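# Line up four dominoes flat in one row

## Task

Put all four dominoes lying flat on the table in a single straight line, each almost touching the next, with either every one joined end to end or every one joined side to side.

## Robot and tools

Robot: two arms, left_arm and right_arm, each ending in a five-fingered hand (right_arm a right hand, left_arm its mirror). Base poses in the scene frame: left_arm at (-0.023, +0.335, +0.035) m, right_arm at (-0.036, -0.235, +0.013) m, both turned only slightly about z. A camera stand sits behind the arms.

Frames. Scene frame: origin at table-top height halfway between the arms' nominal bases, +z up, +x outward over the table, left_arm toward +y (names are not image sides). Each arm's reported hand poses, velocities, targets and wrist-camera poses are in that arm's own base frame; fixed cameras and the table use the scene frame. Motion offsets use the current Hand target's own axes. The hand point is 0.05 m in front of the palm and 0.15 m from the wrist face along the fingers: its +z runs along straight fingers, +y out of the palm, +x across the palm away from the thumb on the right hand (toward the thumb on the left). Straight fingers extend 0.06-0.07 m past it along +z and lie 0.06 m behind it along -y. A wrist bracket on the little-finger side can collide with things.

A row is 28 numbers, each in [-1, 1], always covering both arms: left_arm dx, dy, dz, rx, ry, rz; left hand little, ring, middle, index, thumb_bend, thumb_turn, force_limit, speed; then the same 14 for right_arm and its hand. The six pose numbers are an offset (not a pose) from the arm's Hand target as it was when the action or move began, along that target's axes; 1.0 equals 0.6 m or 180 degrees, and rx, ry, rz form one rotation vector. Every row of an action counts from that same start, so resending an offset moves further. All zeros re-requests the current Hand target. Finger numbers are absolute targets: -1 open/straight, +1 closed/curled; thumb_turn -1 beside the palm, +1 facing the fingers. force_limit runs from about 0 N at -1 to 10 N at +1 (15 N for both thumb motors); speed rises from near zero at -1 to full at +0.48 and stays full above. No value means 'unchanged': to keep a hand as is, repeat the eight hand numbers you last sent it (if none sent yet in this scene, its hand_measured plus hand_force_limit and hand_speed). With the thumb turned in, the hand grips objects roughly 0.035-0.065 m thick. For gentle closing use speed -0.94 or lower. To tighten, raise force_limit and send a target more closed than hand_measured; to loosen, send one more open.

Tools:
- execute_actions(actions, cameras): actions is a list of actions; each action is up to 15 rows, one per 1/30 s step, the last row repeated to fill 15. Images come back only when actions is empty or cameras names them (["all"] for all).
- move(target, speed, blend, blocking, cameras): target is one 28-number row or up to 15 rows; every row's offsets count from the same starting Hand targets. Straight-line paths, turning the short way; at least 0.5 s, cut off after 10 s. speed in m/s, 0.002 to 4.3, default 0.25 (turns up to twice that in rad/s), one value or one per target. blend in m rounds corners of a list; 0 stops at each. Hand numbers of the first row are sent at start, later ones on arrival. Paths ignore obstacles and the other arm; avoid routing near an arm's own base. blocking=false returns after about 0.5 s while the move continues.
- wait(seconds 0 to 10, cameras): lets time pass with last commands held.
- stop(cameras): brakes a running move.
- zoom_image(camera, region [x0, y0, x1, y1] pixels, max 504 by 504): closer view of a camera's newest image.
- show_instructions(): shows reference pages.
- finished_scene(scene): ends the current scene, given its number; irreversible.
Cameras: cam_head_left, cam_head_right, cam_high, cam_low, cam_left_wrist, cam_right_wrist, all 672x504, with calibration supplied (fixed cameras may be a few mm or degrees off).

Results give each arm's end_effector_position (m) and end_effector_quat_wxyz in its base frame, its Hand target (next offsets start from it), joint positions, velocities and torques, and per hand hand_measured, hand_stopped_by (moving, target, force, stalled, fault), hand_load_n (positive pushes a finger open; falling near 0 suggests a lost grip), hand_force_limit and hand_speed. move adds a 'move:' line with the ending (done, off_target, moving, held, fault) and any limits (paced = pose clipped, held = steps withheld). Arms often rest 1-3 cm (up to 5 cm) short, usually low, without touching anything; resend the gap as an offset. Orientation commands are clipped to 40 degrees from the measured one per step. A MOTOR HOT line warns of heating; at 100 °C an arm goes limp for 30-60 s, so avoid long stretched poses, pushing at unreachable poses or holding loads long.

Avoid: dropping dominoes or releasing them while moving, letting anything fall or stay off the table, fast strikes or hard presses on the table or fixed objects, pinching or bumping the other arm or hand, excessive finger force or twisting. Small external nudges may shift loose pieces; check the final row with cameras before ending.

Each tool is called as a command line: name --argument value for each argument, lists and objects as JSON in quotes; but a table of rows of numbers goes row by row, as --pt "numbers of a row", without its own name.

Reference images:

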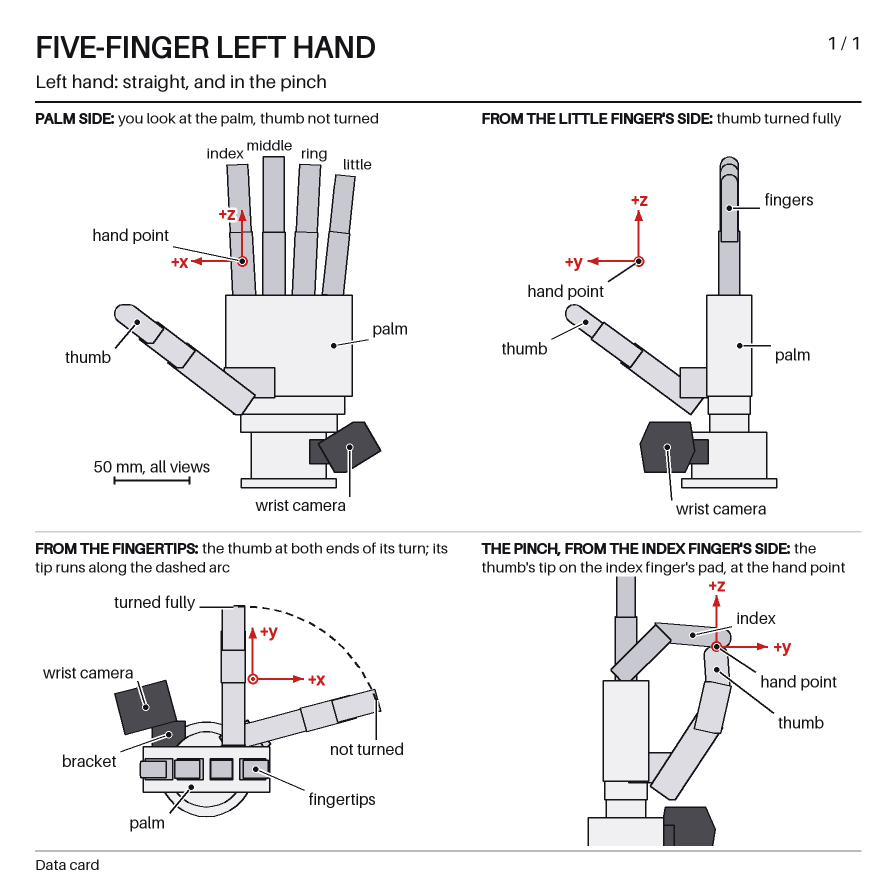

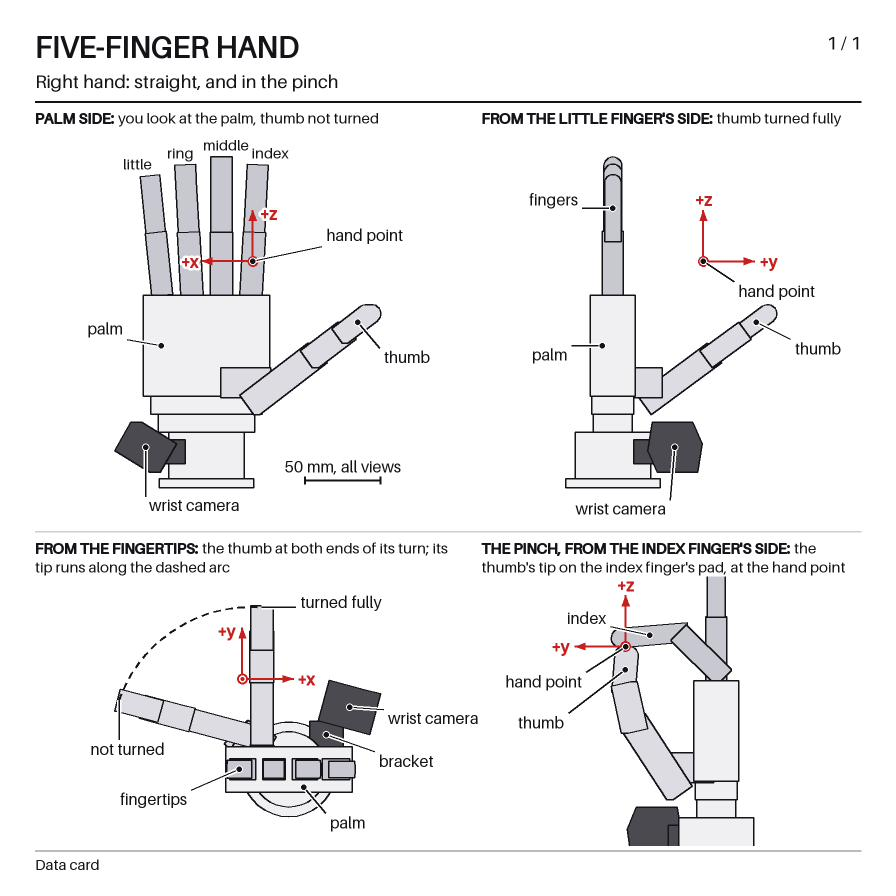

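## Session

execute_actions --actions '[]'

Scene clock: 0.00 s.
left_arm: end_effector_position=(+0.2237, -0.3904, +0.2731) hand_measured=(-1.000, -1.000, -1.000, -1.000, -1.000, -1.000) hand_load_n=(+0.0, -0.5, +0.0, +0.0, +0.0, +0.0) hand_stopped_by=(target, target, target, target, target, target) hand_force_limit=0.00 hand_speed=-0.80 end_effector_quat_wxyz=(+0.165, +0.433, +0.784, -0.413) | right_arm: end_effector_position=(+0.4988, -0.0230, +0.1075) hand_measured=(-1.000, -1.000, -1.000, -1.000, -1.000, -1.000) hand_load_n=(+0.0, +0.0, +0.0, +0.0, +0.0, +0.0) hand_stopped_by=(target, target, target, target, target, target) hand_force_limit=0.00 hand_speed=-0.80 end_effector_quat_wxyz=(+0.021, +0.811, -0.585, -0.011)
Joint positions: left_arm=[-0.906 1.102 1.09 -0.811 0.601 1.433] | right_arm=[-0.05 1.897 1.647 -1.362 0.023 -0.37]
Joint velocities: within noise
Joint torques (N m): no reading
Heat: left arm: hottest elbow 31 °C; right arm: hottest shoulder 30 °C.
Hand target: left_arm +0.2274, -0.3949, +0.2829; +0.172, +0.434, +0.780, -0.416 | right_arm +0.5078, -0.0235, +0.1165; +0.013, +0.811, -0.585, +0.001
camera_calibration:
cam_left_wrist: T_world_to_cam=[[-0.923255, -0.189674, 0.334101, 0.042478], [-0.269327, 0.9397, -0.210776, 0.471663], [-0.273976, -0.284583, -0.918667, 0.311538], [0, 0, 0, 1]] pos_world=[0.251604, -0.346507, 0.371424]
cam_right_wrist: T_world_to_cam=[[-0.848853, -0.526867, 0.0431185, 0.408239], [-0.446053, 0.757644, 0.476459, 0.196632], [-0.283699, 0.38521, -0.878139, 0.357433], [0, 0, 0, 1]] pos_world=[0.535647, -0.0715759, 0.202586]

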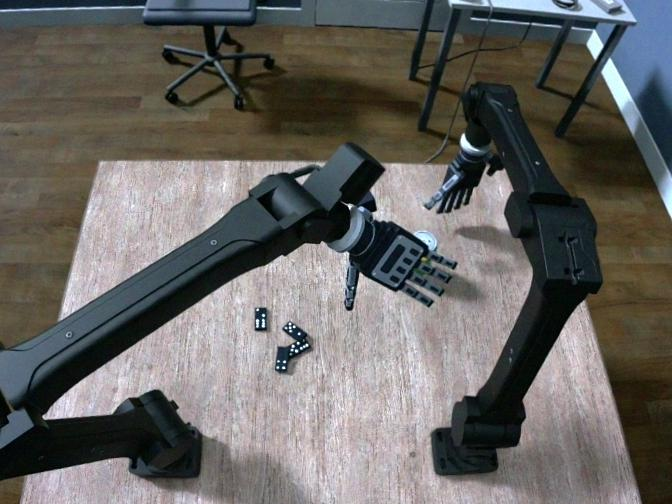

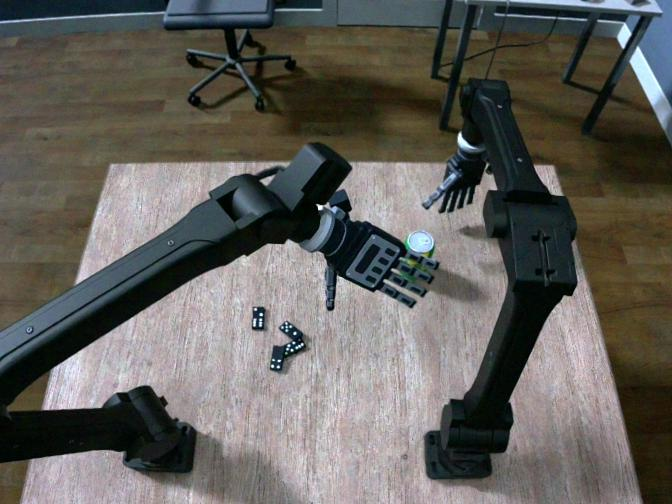

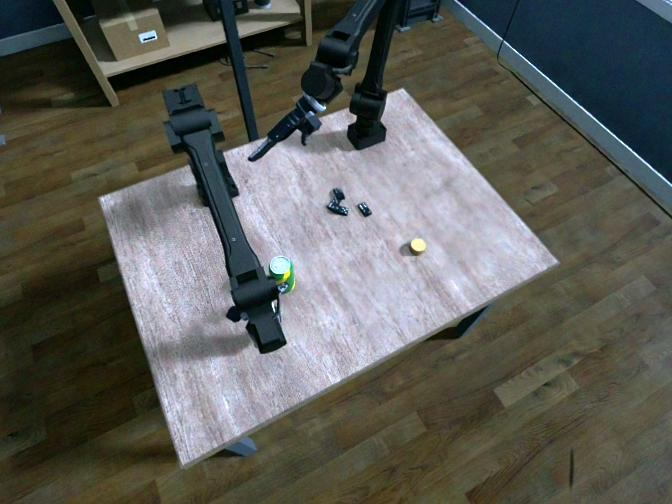

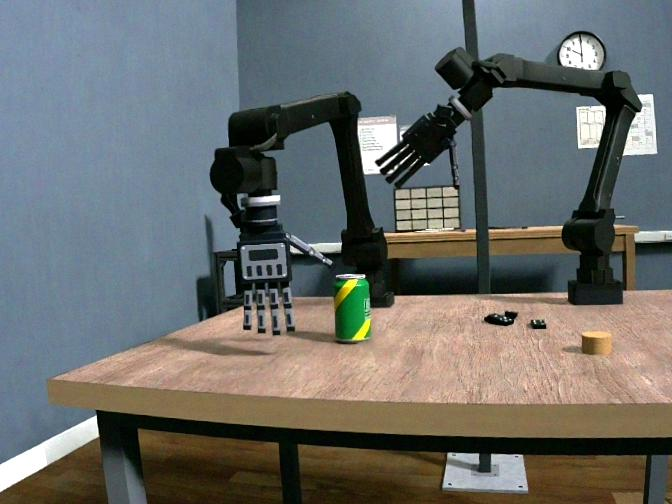

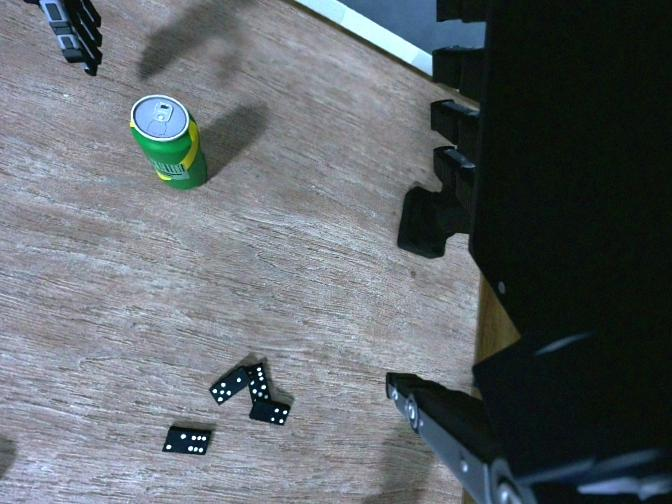

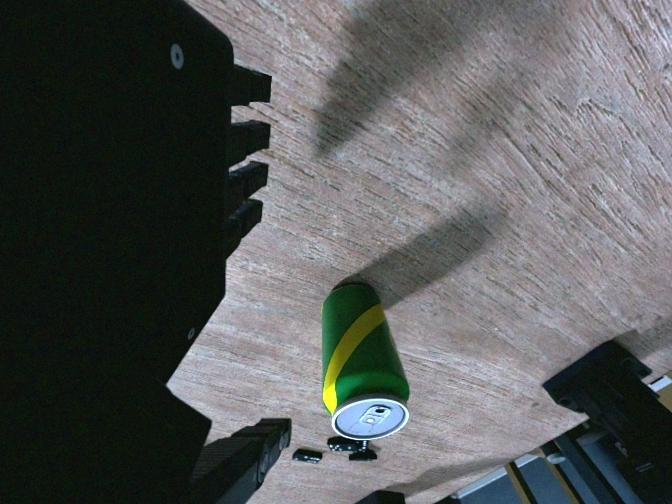

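zoom_image --camera "cam_head_left" --region '[235, 300, 335, 375]'

zoom_image --camera "cam_head_right" --region '[235, 300, 335, 375]'

zoom_image --camera "cam_high" --region '[310, 170, 390, 230]'

zoom_image --camera "cam_left_wrist" --region '[150, 345, 310, 465]'

zoom_image --camera "cam_low" --region '[465, 290, 565, 345]'

Scaled by 5.040 from the camera's 672x504 image, which has a finer 960x720 frame.

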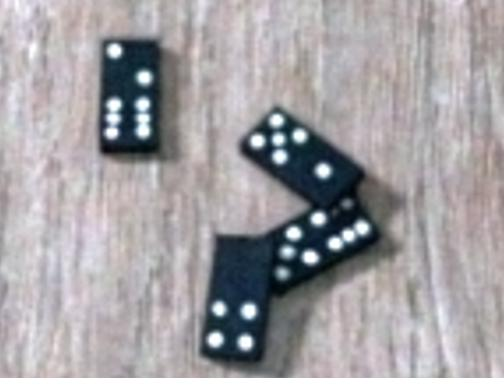

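Scaled by 5.040 from the camera's 672x504 image, which has a finer 960x720 frame.

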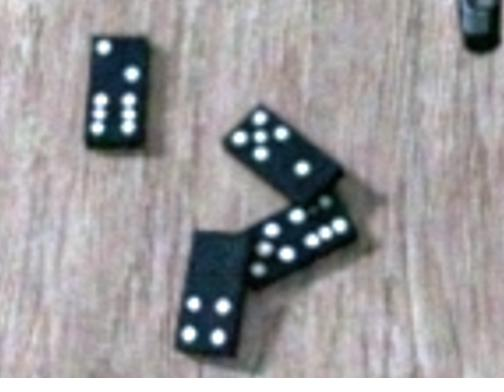

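Scaled by 6.300 from the camera's 672x504 image, which has a finer 960x720 frame.

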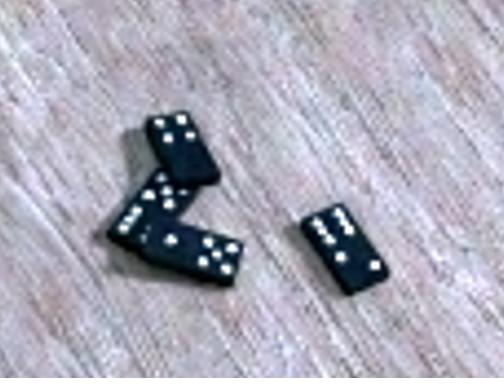

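Scaled by 3.150 from the camera's 672x504 image, which has a finer 960x720 frame.

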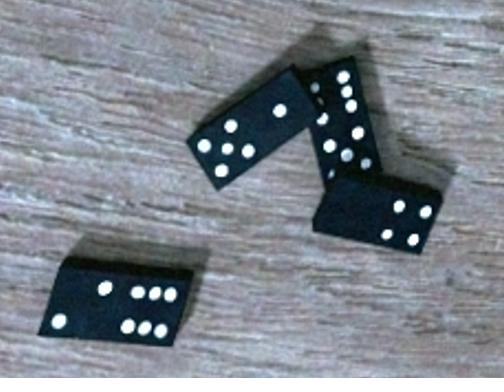

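Scaled by 5.040 from the camera's 672x504 image, which has a finer 960x720 frame.

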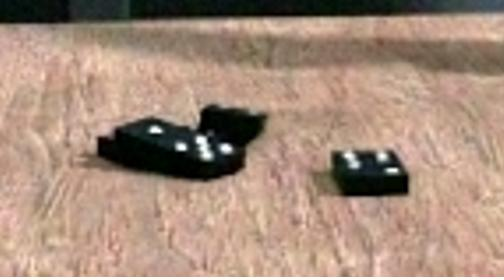

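move --target '[0.367,0.185,-0.1438,-0.3164,0.0563,-0.2627,1,1,1,-1,-1,-1,0,0,0,0,0,0,0,0,-1,-1,-1,-1,-1,-1,0,-0.8]' --speed 0.35 --cameras '["cam_high","cam_low","cam_head_left"]'

zoom_image --camera "cam_high" --region '[310, 150, 390, 210]'

zoom_image --camera "cam_low" --region '[465, 240, 575, 345]'

Scene clock: 76.83 s.
left_arm: end_effector_position=(+0.2026, -0.1835, +0.1448) hand_measured=(+1.000, +1.000, +1.000, -1.000, -1.000, -1.000) hand_load_n=(+0.0, +0.0, +0.0, +0.0, +0.0, +0.0) hand_stopped_by=(target, target, target, target, target, target) hand_force_limit=0.00 hand_speed=0.00 end_effector_quat_wxyz=(+0.121, +0.014, +0.992, -0.011) | right_arm: end_effector_position=(+0.4988, -0.0230, +0.1075) hand_measured=(-1.000, -1.000, -1.000, -1.000, -1.000, -1.000) hand_load_n=(+0.0, +0.0, +0.0, +0.0, +0.0, +0.0) hand_stopped_by=(target, target, target, target, target, target) hand_force_limit=0.00 hand_speed=-0.80 end_effector_quat_wxyz=(+0.021, +0.811, -0.585, -0.011)
Joint positions: left_arm=[-0.914 1.118 0.891 -1.173 -0.175 0.7] | right_arm=[-0.05 1.897 1.647 -1.362 0.023 -0.37]
Joint torques (N m): left_arm=[0.32 -4.72 9.81 -0.18 -0.37 -0.18] | right_arm=[0.26 -20.37 11.11 0.53 -0.06 0.02]
Heat: left arm: hottest elbow 42 °C; right arm: hottest elbow 34 °C.
Hand target: left_arm +0.2026, -0.1776, +0.1400; +0.114, +0.000, +0.993, +0.000 | right_arm +0.5078, -0.0235, +0.1165; +0.013, +0.811, -0.585, +0.001
Off the commanded pose: left_arm 0.008 m, 2 deg | right_arm 0.013 m, 2 deg.
move: off_target (right_arm)
Images, in order (width x height): cam_head_left 672x504, cam_high 672x504, cam_low 672x504.

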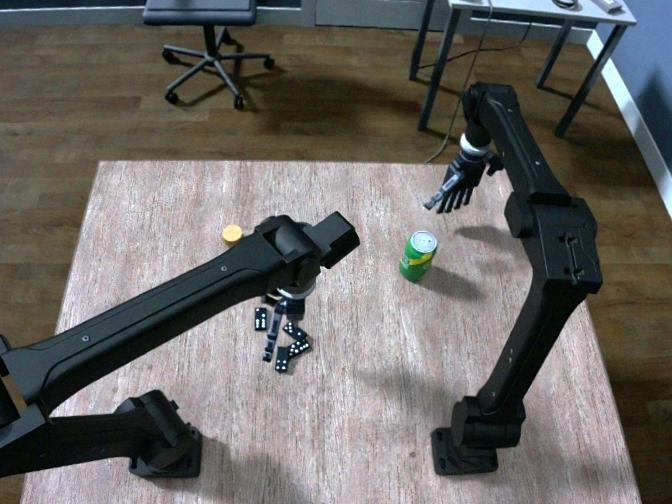

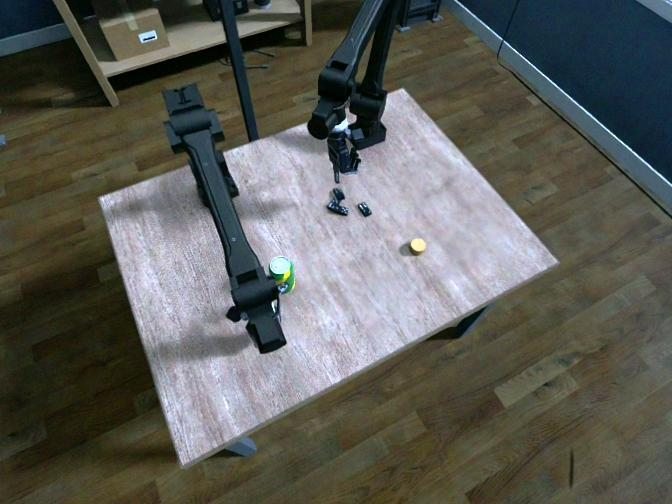

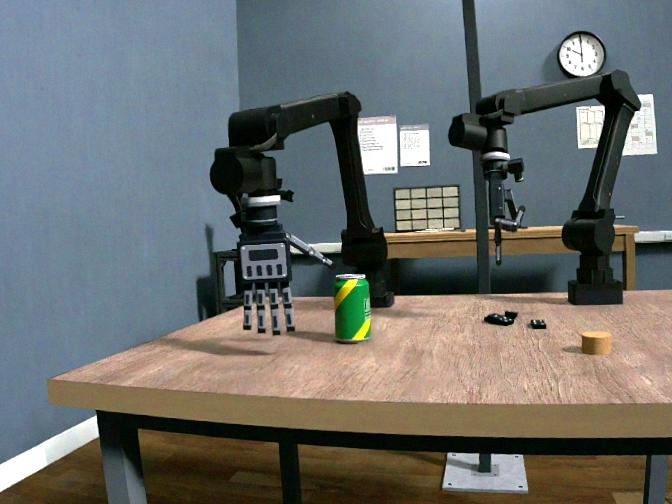

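Scaled by 6.300 from the camera's 672x504 image, which has a finer 960x720 frame.

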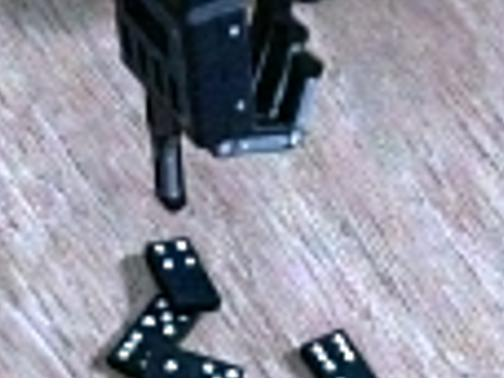

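Scaled by 4.582 from the camera's 672x504 image, which has a finer 960x720 frame.

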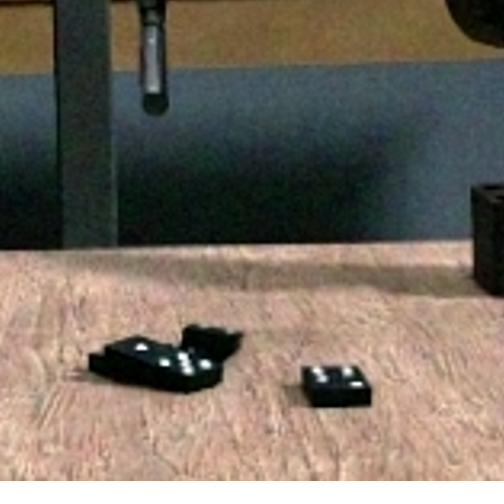

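zoom_image --camera "cam_high" --region '[320, 180, 370, 220]'

Scaled by 10.080 from the camera's 672x504 image, which has a finer 960x720 frame.

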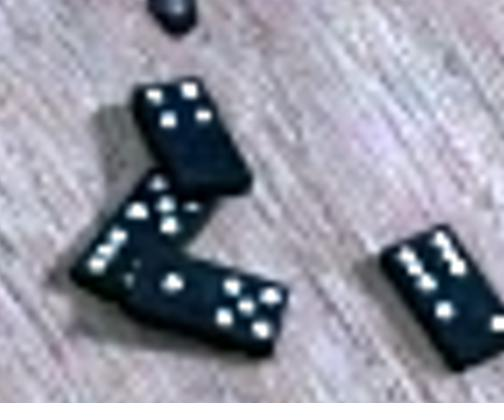

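move --target '[0.0304,0.0068,0.1383,0,0,0,1,1,1,-1,-1,-1,0,0,0,0,0,0,0,0,-1,-1,-1,-1,-1,-1,0,-0.8]' --speed 0.15 --cameras '["cam_high","cam_low"]'

zoom_image --camera "cam_high" --region '[320, 180, 370, 220]'

zoom_image --camera "cam_low" --region '[465, 290, 565, 345]'

Scene clock: 96.57 s.
left_arm: end_effector_position=(+0.2009, -0.1769, +0.0601) hand_measured=(+1.000, +1.000, +1.000, -1.000, -1.000, -1.000) hand_load_n=(+0.0, +0.0, +0.0, +0.5, +0.0, +0.0) hand_stopped_by=(target, target, target, target, target, target) hand_force_limit=0.00 hand_speed=0.00 end_effector_quat_wxyz=(+0.116, +0.009, +0.993, -0.005) | right_arm: end_effector_position=(+0.4988, -0.0230, +0.1075) hand_measured=(-1.000, -1.000, -1.000, -1.000, -1.000, -1.000) hand_load_n=(+0.0, +0.0, +0.0, +0.0, +0.0, +0.0) hand_stopped_by=(target, target, target, target, target, target) hand_force_limit=0.00 hand_speed=-0.80 end_effector_quat_wxyz=(+0.021, +0.811, -0.585, -0.011)
Joint positions: left_arm=[-0.903 1.207 0.719 -0.929 -0.175 0.699] | right_arm=[-0.05 1.897 1.647 -1.362 0.023 -0.37]
Joint torques (N m): left_arm=[0.38 -4.95 8.92 0.46 -0.29 -0.06] | right_arm=[0.44 -20.31 11.1 0.61 -0.05 0.02]
Heat: left arm: hottest elbow 40 °C; right arm: hottest elbow 34 °C.
Hand target: left_arm +0.2036, -0.1736, +0.0550; +0.114, +0.000, +0.993, +0.000 | right_arm +0.5078, -0.0235, +0.1165; +0.013, +0.811, -0.585, +0.001
Off the commanded pose: left_arm 0.007 m, 1 deg | right_arm 0.013 m, 2 deg.
move: off_target (right_arm)
Images, in order (width x height): cam_high 672x504, cam_low 672x504.

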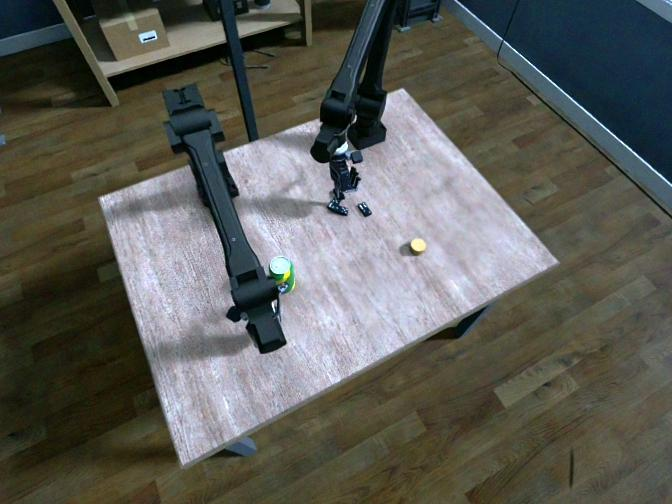

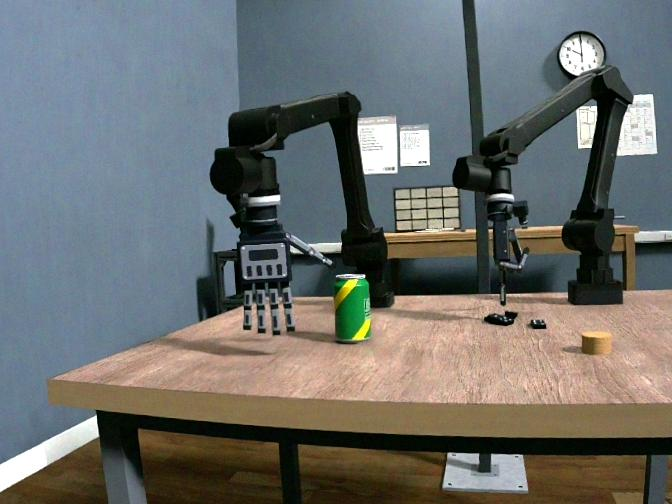

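Scaled by 10.080 from the camera's 672x504 image, which has a finer 960x720 frame.

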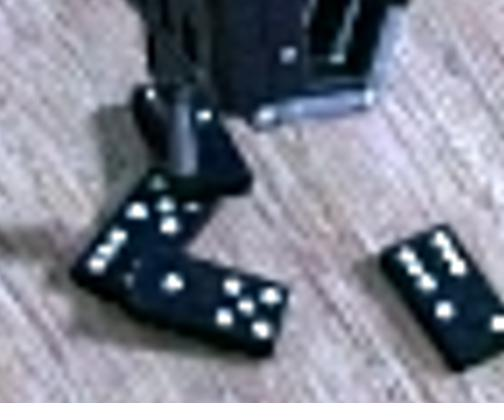

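Scaled by 5.040 from the camera's 672x504 image, which has a finer 960x720 frame.

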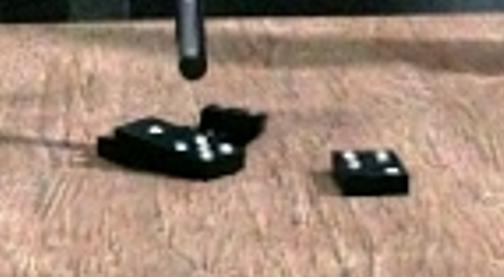

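move --target '[-0.0005,0.0008,0.0275,0,0,0,1,1,1,-1,-1,-1,0,0,0,0,0,0,0,0,-1,-1,-1,-1,-1,-1,0,-0.8]' --speed 0.1 --cameras '["cam_high","cam_low"]'

zoom_image --camera "cam_high" --region '[320, 180, 370, 220]'

zoom_image --camera "cam_low" --region '[465, 290, 565, 345]'

Scene clock: 107.40 s.
left_arm: end_effector_position=(+0.2052, -0.1774, +0.0447) hand_measured=(+1.000, +1.000, +1.000, -1.000, -1.000, -1.000) hand_load_n=(+0.0, +0.0, +0.0, +0.0, +0.0, +0.0) hand_stopped_by=(target, target, target, target, target, target) hand_force_limit=0.00 hand_speed=0.00 end_effector_quat_wxyz=(+0.118, +0.003, +0.993, -0.006) | right_arm: end_effector_position=(+0.4988, -0.0230, +0.1075) hand_measured=(-1.000, -1.000, -1.000, -1.000, -1.000, -1.000) hand_load_n=(+0.0, +0.0, +0.0, +0.0, +0.0, +0.0) hand_stopped_by=(target, target, target, target, target, target) hand_force_limit=0.00 hand_speed=-0.80 end_effector_quat_wxyz=(+0.021, +0.811, -0.585, -0.011)
Joint positions: left_arm=[-0.892 1.239 0.699 -0.872 -0.175 0.699] | right_arm=[-0.05 1.897 1.647 -1.362 0.023 -0.37]
Joint torques (N m): left_arm=[0.32 -5.19 8.51 0.44 -0.23 0.05] | right_arm=[0.5 -20.66 11.06 0.51 -0.05 0.02]
Heat: left arm: hottest elbow 39 °C; right arm: hottest elbow 34 °C.
Hand target: left_arm +0.2076, -0.1731, +0.0390; +0.114, +0.000, +0.993, +0.000 | right_arm +0.5078, -0.0235, +0.1165; +0.013, +0.811, -0.585, +0.001
Off the commanded pose: left_arm 0.008 m, 1 deg | right_arm 0.013 m, 2 deg.
move: off_target (right_arm)
Images, in order (width x height): cam_high 672x504, cam_low 672x504.

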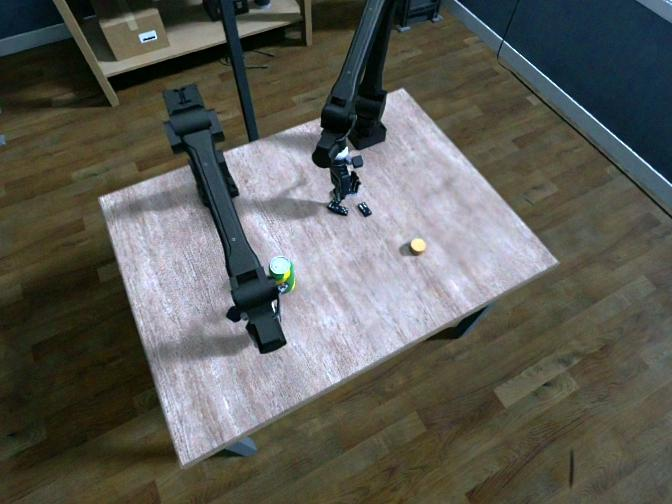

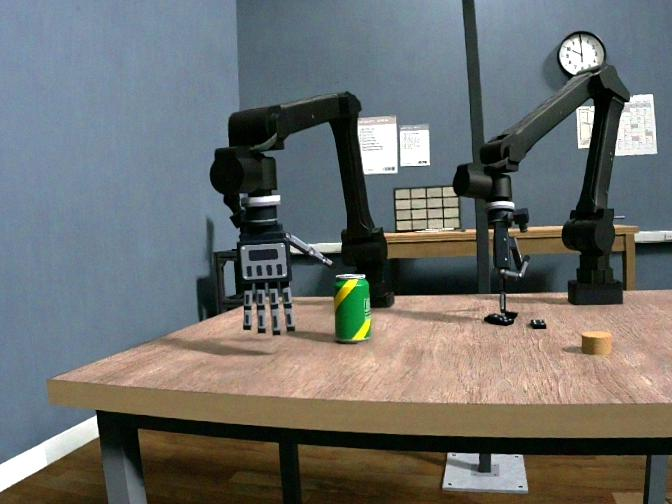

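Scaled by 10.080 from the camera's 672x504 image, which has a finer 960x720 frame.

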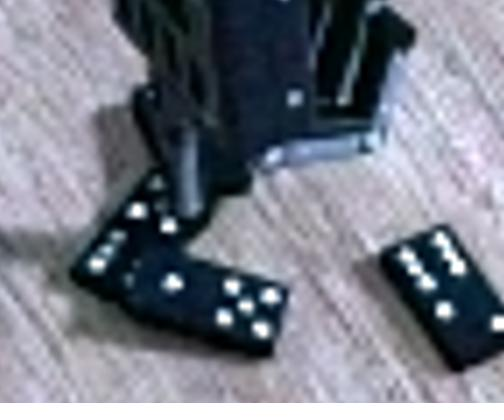

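Scaled by 5.040 from the camera's 672x504 image, which has a finer 960x720 frame.

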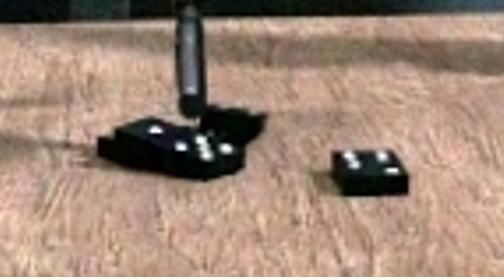

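move --pt "-0.0081 0.005 0.0019 0 0 0 1 1 1 -1 -1 -1 0 0 0 0 0 0 0 0 -1 -1 -1 -1 -1 -1 0 -0.8" --pt "-0.0048 0.005 0.0165 0 0 0 1 1 1 -1 -1 -1 0 0 0 0 0 0 0 0 -1 -1 -1 -1 -1 -1 0 -0.8" --speed 0.05 --cameras '["cam_high","cam_low"]'

zoom_image --camera "cam_high" --region '[320, 180, 370, 220]'

zoom_image --camera "cam_low" --region '[465, 290, 565, 345]'

Scene clock: 115.90 s.
left_arm: end_effector_position=(+0.2106, -0.1746, +0.0360) hand_measured=(+1.000, +1.000, +1.000, -1.000, -1.000, -1.000) hand_load_n=(+0.0, +0.0, +0.0, +0.0, +0.0, +0.0) hand_stopped_by=(target, target, target, target, target, target) hand_force_limit=0.00 hand_speed=0.00 end_effector_quat_wxyz=(+0.119, +0.000, +0.993, -0.005) | right_arm: end_effector_position=(+0.4988, -0.0230, +0.1075) hand_measured=(-1.000, -1.000, -1.000, -1.000, -1.000, -1.000) hand_load_n=(+0.0, +0.0, +0.0, +0.0, +0.0, +0.0) hand_stopped_by=(target, target, target, target, target, target) hand_force_limit=0.00 hand_speed=-0.80 end_effector_quat_wxyz=(+0.021, +0.811, -0.585, -0.011)
Joint positions: left_arm=[-0.873 1.257 0.688 -0.838 -0.175 0.712] | right_arm=[-0.05 1.897 1.647 -1.362 0.023 -0.37]
Joint torques (N m): left_arm=[0.32 -5.3 8.35 0.5 -0.11 0.11] | right_arm=[0.44 -20.37 11.1 0.53 -0.04 0.03]
Heat: left arm: hottest elbow 39 °C; right arm: hottest elbow 35 °C.
Hand target: left_arm +0.2127, -0.1702, +0.0301; +0.114, +0.000, +0.993, +0.000 | right_arm +0.5078, -0.0235, +0.1165; +0.013, +0.811, -0.585, +0.001
Off the commanded pose: left_arm 0.008 m, 1 deg | right_arm 0.013 m, 2 deg.
move: off_target (right_arm)
Images, in order (width x height): cam_high 672x504, cam_low 672x504.

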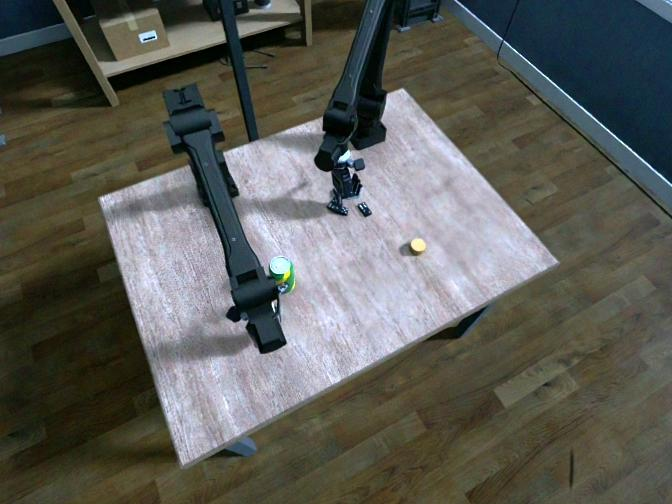

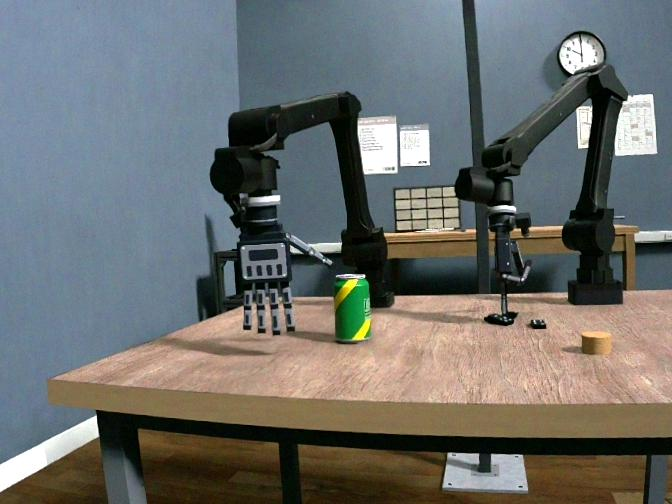

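Scaled by 10.080 from the camera's 672x504 image, which has a finer 960x720 frame.

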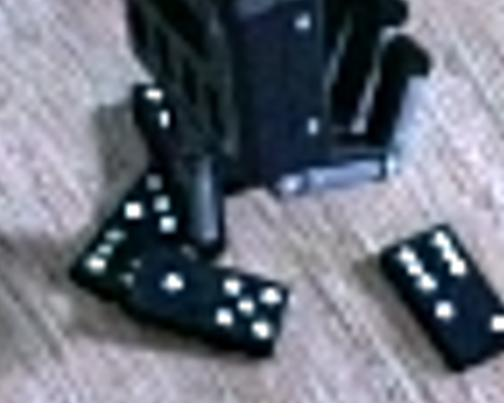

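Scaled by 5.040 from the camera's 672x504 image, which has a finer 960x720 frame.

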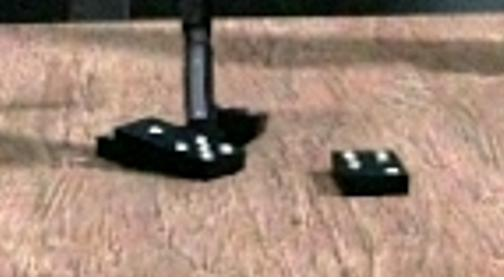

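move --target '[0.062,-0.0472,-0.0177,0,0,0,1,1,1,-1,-1,-1,0,0,0,0,0,0,0,0,-1,-1,-1,-1,-1,-1,0,-0.8]' --speed 0.06 --cameras '["cam_high","cam_low"]'

zoom_image --camera "cam_high" --region '[310, 170, 370, 215]'

zoom_image --camera "cam_low" --region '[465, 290, 565, 345]'

Scene clock: 123.73 s.
left_arm: end_effector_position=(+0.1791, -0.1978, +0.0351) hand_measured=(+1.000, +1.000, +1.000, -1.000, -1.000, -1.000) hand_load_n=(+0.0, +0.0, +0.5, +0.0, +0.0, +0.0) hand_stopped_by=(target, target, target, target, target, target) hand_force_limit=0.00 hand_speed=0.00 end_effector_quat_wxyz=(+0.119, -0.001, +0.993, -0.009) | right_arm: end_effector_position=(+0.4988, -0.0230, +0.1075) hand_measured=(-1.000, -1.000, -1.000, -1.000, -1.000, -1.000) hand_load_n=(+0.0, +0.0, +0.0, +0.0, -0.5, +0.0) hand_stopped_by=(target, target, target, target, target, target) hand_force_limit=0.00 hand_speed=-0.80 end_effector_quat_wxyz=(+0.021, +0.811, -0.585, -0.011)
Joint positions: left_arm=[-1 1.259 0.688 -0.854 -0.191 0.583] | right_arm=[-0.05 1.897 1.647 -1.362 0.023 -0.37]
Joint torques (N m): left_arm=[-2.14 -5.19 9.05 -0.24 -0.35 -0.17] | right_arm=[0.56 -19.96 11.17 0.54 -0.05 0.02]
Heat: left arm: hottest elbow 39 °C; right arm: hottest elbow 35 °C.
Hand target: left_arm +0.1741, -0.1985, +0.0320; +0.114, +0.000, +0.993, +0.000 | right_arm +0.5078, -0.0235, +0.1165; +0.013, +0.811, -0.585, +0.001
Off the commanded pose: left_arm 0.006 m, 1 deg | right_arm 0.013 m, 2 deg.
move: off_target (right_arm)
Images, in order (width x height): cam_high 672x504, cam_low 672x504.

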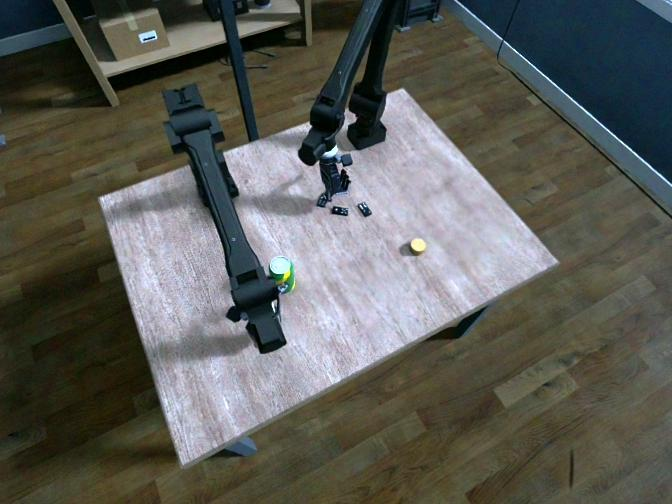

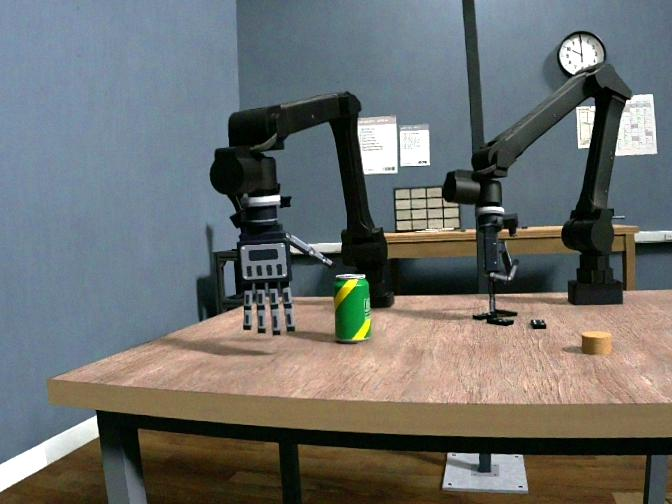

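Scaled by 8.400 from the camera's 672x504 image, which has a finer 960x720 frame.

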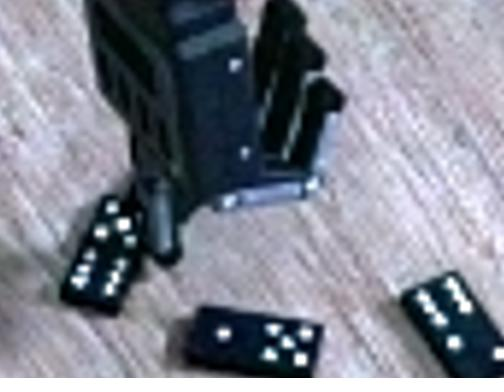

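Scaled by 5.040 from the camera's 672x504 image, which has a finer 960x720 frame.

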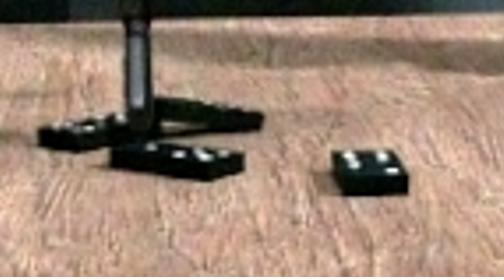

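move --pt "-0.0217 0.0033 -0.0718 0 0 0 1 1 1 -1 -1 -1 0 0 0 0 0 0 0 0 -1 -1 -1 -1 -1 -1 0 -0.8" --pt "-0.104 0.2967 -0.1093 0 0 0 1 1 1 -1 -1 -1 0 0 0 0 0 0 0 0 -1 -1 -1 -1 -1 -1 0 -0.8" --speed 0.25 --cameras '["cam_high","cam_low","cam_head_left","cam_head_right"]'

zoom_image --camera "cam_high" --region '[310, 170, 390, 230]'

zoom_image --camera "cam_head_left" --region '[240, 295, 340, 370]'

zoom_image --camera "cam_head_right" --region '[240, 295, 340, 370]'

zoom_image --camera "cam_low" --region '[465, 290, 565, 345]'

Scene clock: 132.90 s.
left_arm: end_effector_position=(+0.2196, -0.0239, +0.1083) hand_measured=(+1.000, +1.000, +1.000, -1.000, -1.000, -1.000) hand_load_n=(+0.0, +0.0, +0.0, +0.0, +0.0, +0.0) hand_stopped_by=(target, target, target, target, target, target) hand_force_limit=0.00 hand_speed=0.00 end_effector_quat_wxyz=(+0.117, +0.000, +0.993, -0.001) | right_arm: end_effector_position=(+0.4988, -0.0230, +0.1075) hand_measured=(-1.000, -1.000, -1.000, -1.000, -1.000, -1.000) hand_load_n=(+0.0, +0.0, +0.0, +0.0, +0.0, +0.0) hand_stopped_by=(target, target, target, target, target, target) hand_force_limit=0.00 hand_speed=-0.80 end_effector_quat_wxyz=(+0.021, +0.811, -0.585, -0.011)
Joint positions: left_arm=[-0.386 0.882 0.646 -1.116 -0.085 1.195] | right_arm=[-0.05 1.897 1.647 -1.362 0.023 -0.37]
Joint torques (N m): left_arm=[0.38 -2.08 10.78 -0.06 -0.02 0.11] | right_arm=[0.44 -20.37 11.07 0.5 -0.04 0.02]
Heat: left arm: hottest elbow 39 °C; right arm: hottest elbow 35 °C.
Hand target: left_arm +0.2201, -0.0204, +0.1099; +0.114, +0.000, +0.993, +0.000 | right_arm +0.5078, -0.0235, +0.1165; +0.013, +0.811, -0.585, +0.001
Off the commanded pose: left_arm 0.004 m, 0 deg | right_arm 0.013 m, 2 deg.
move: off_target (right_arm)
Images, in order (width x height): cam_head_left 672x504, cam_head_right 672x504, cam_high 672x504, cam_low 672x504.

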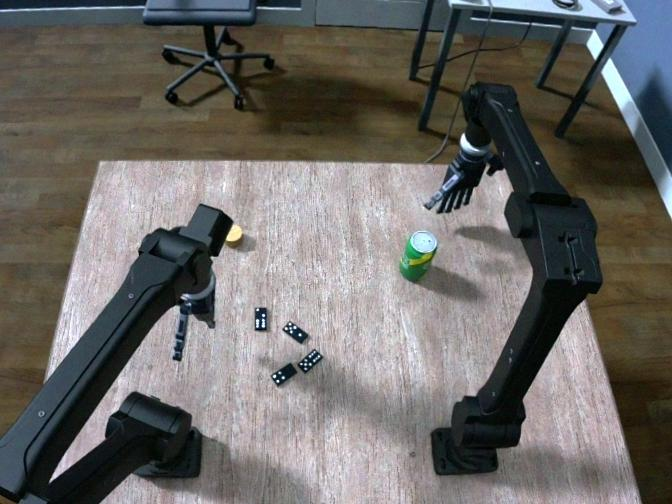

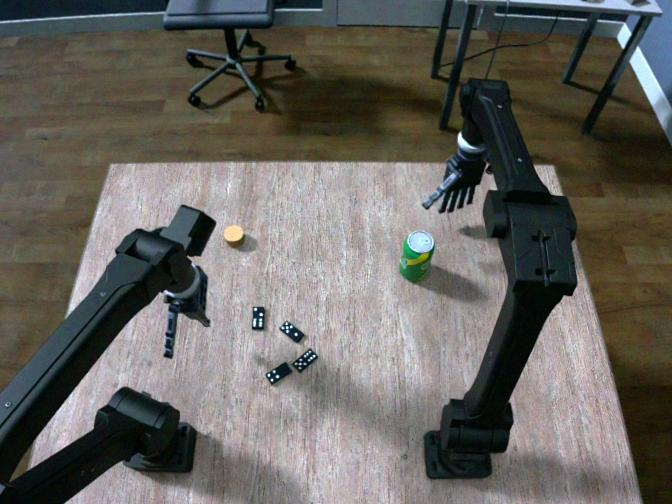

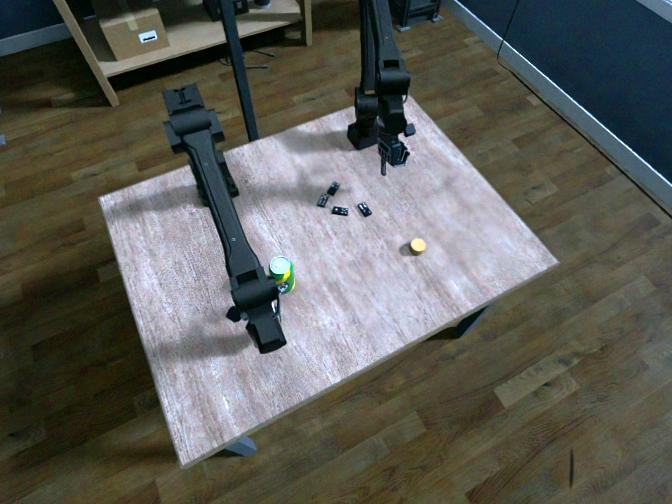

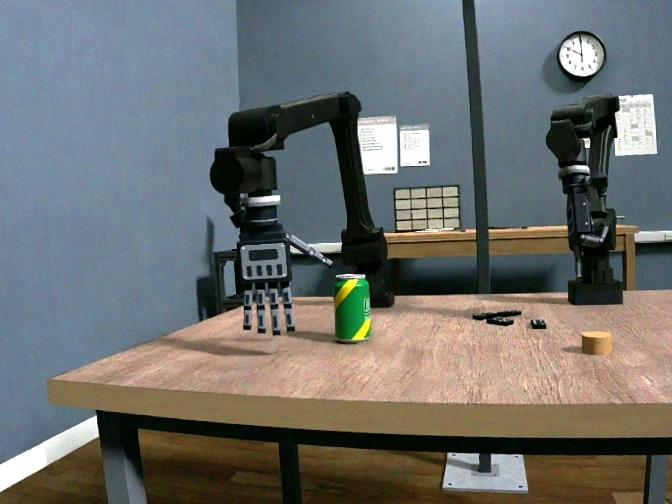

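Scaled by 6.300 from the camera's 672x504 image, which has a finer 960x720 frame.

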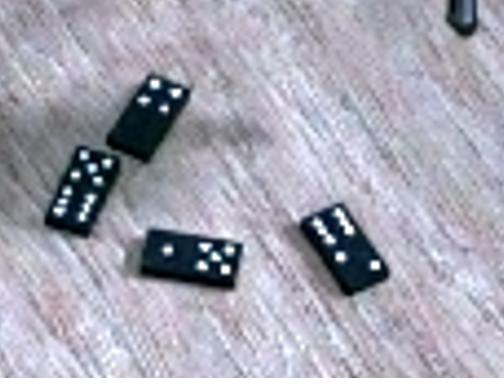

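Scaled by 5.040 from the camera's 672x504 image, which has a finer 960x720 frame.

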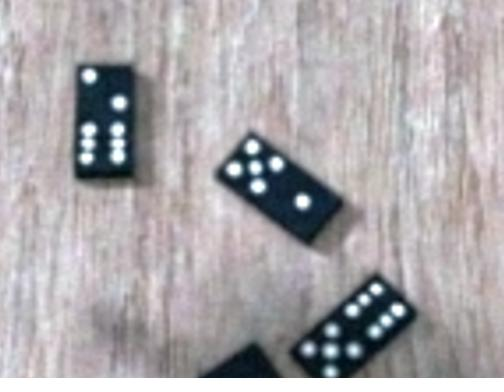

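Scaled by 5.040 from the camera's 672x504 image, which has a finer 960x720 frame.

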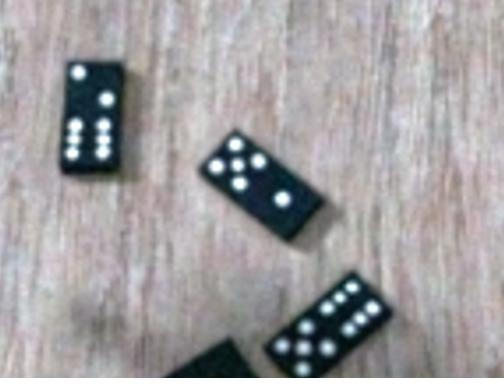

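Scaled by 5.040 from the camera's 672x504 image, which has a finer 960x720 frame.

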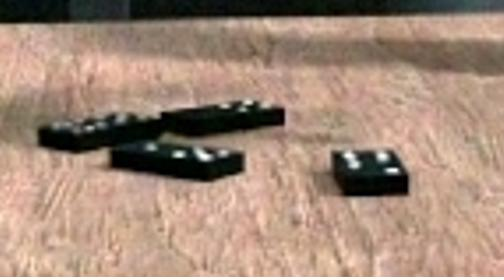

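zoom_image --camera "cam_head_left" --region '[245, 305, 345, 395]'

Scaled by 5.040 from the camera's 672x504 image, which has a finer 960x720 frame.

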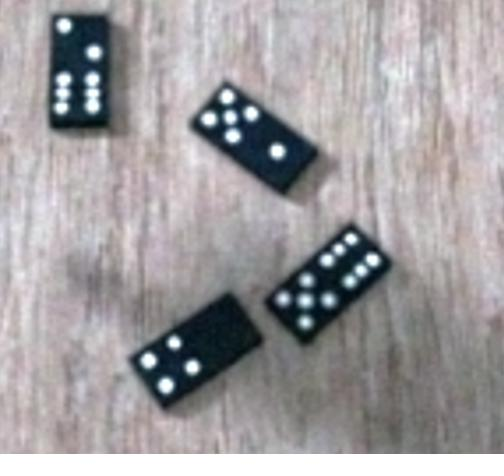

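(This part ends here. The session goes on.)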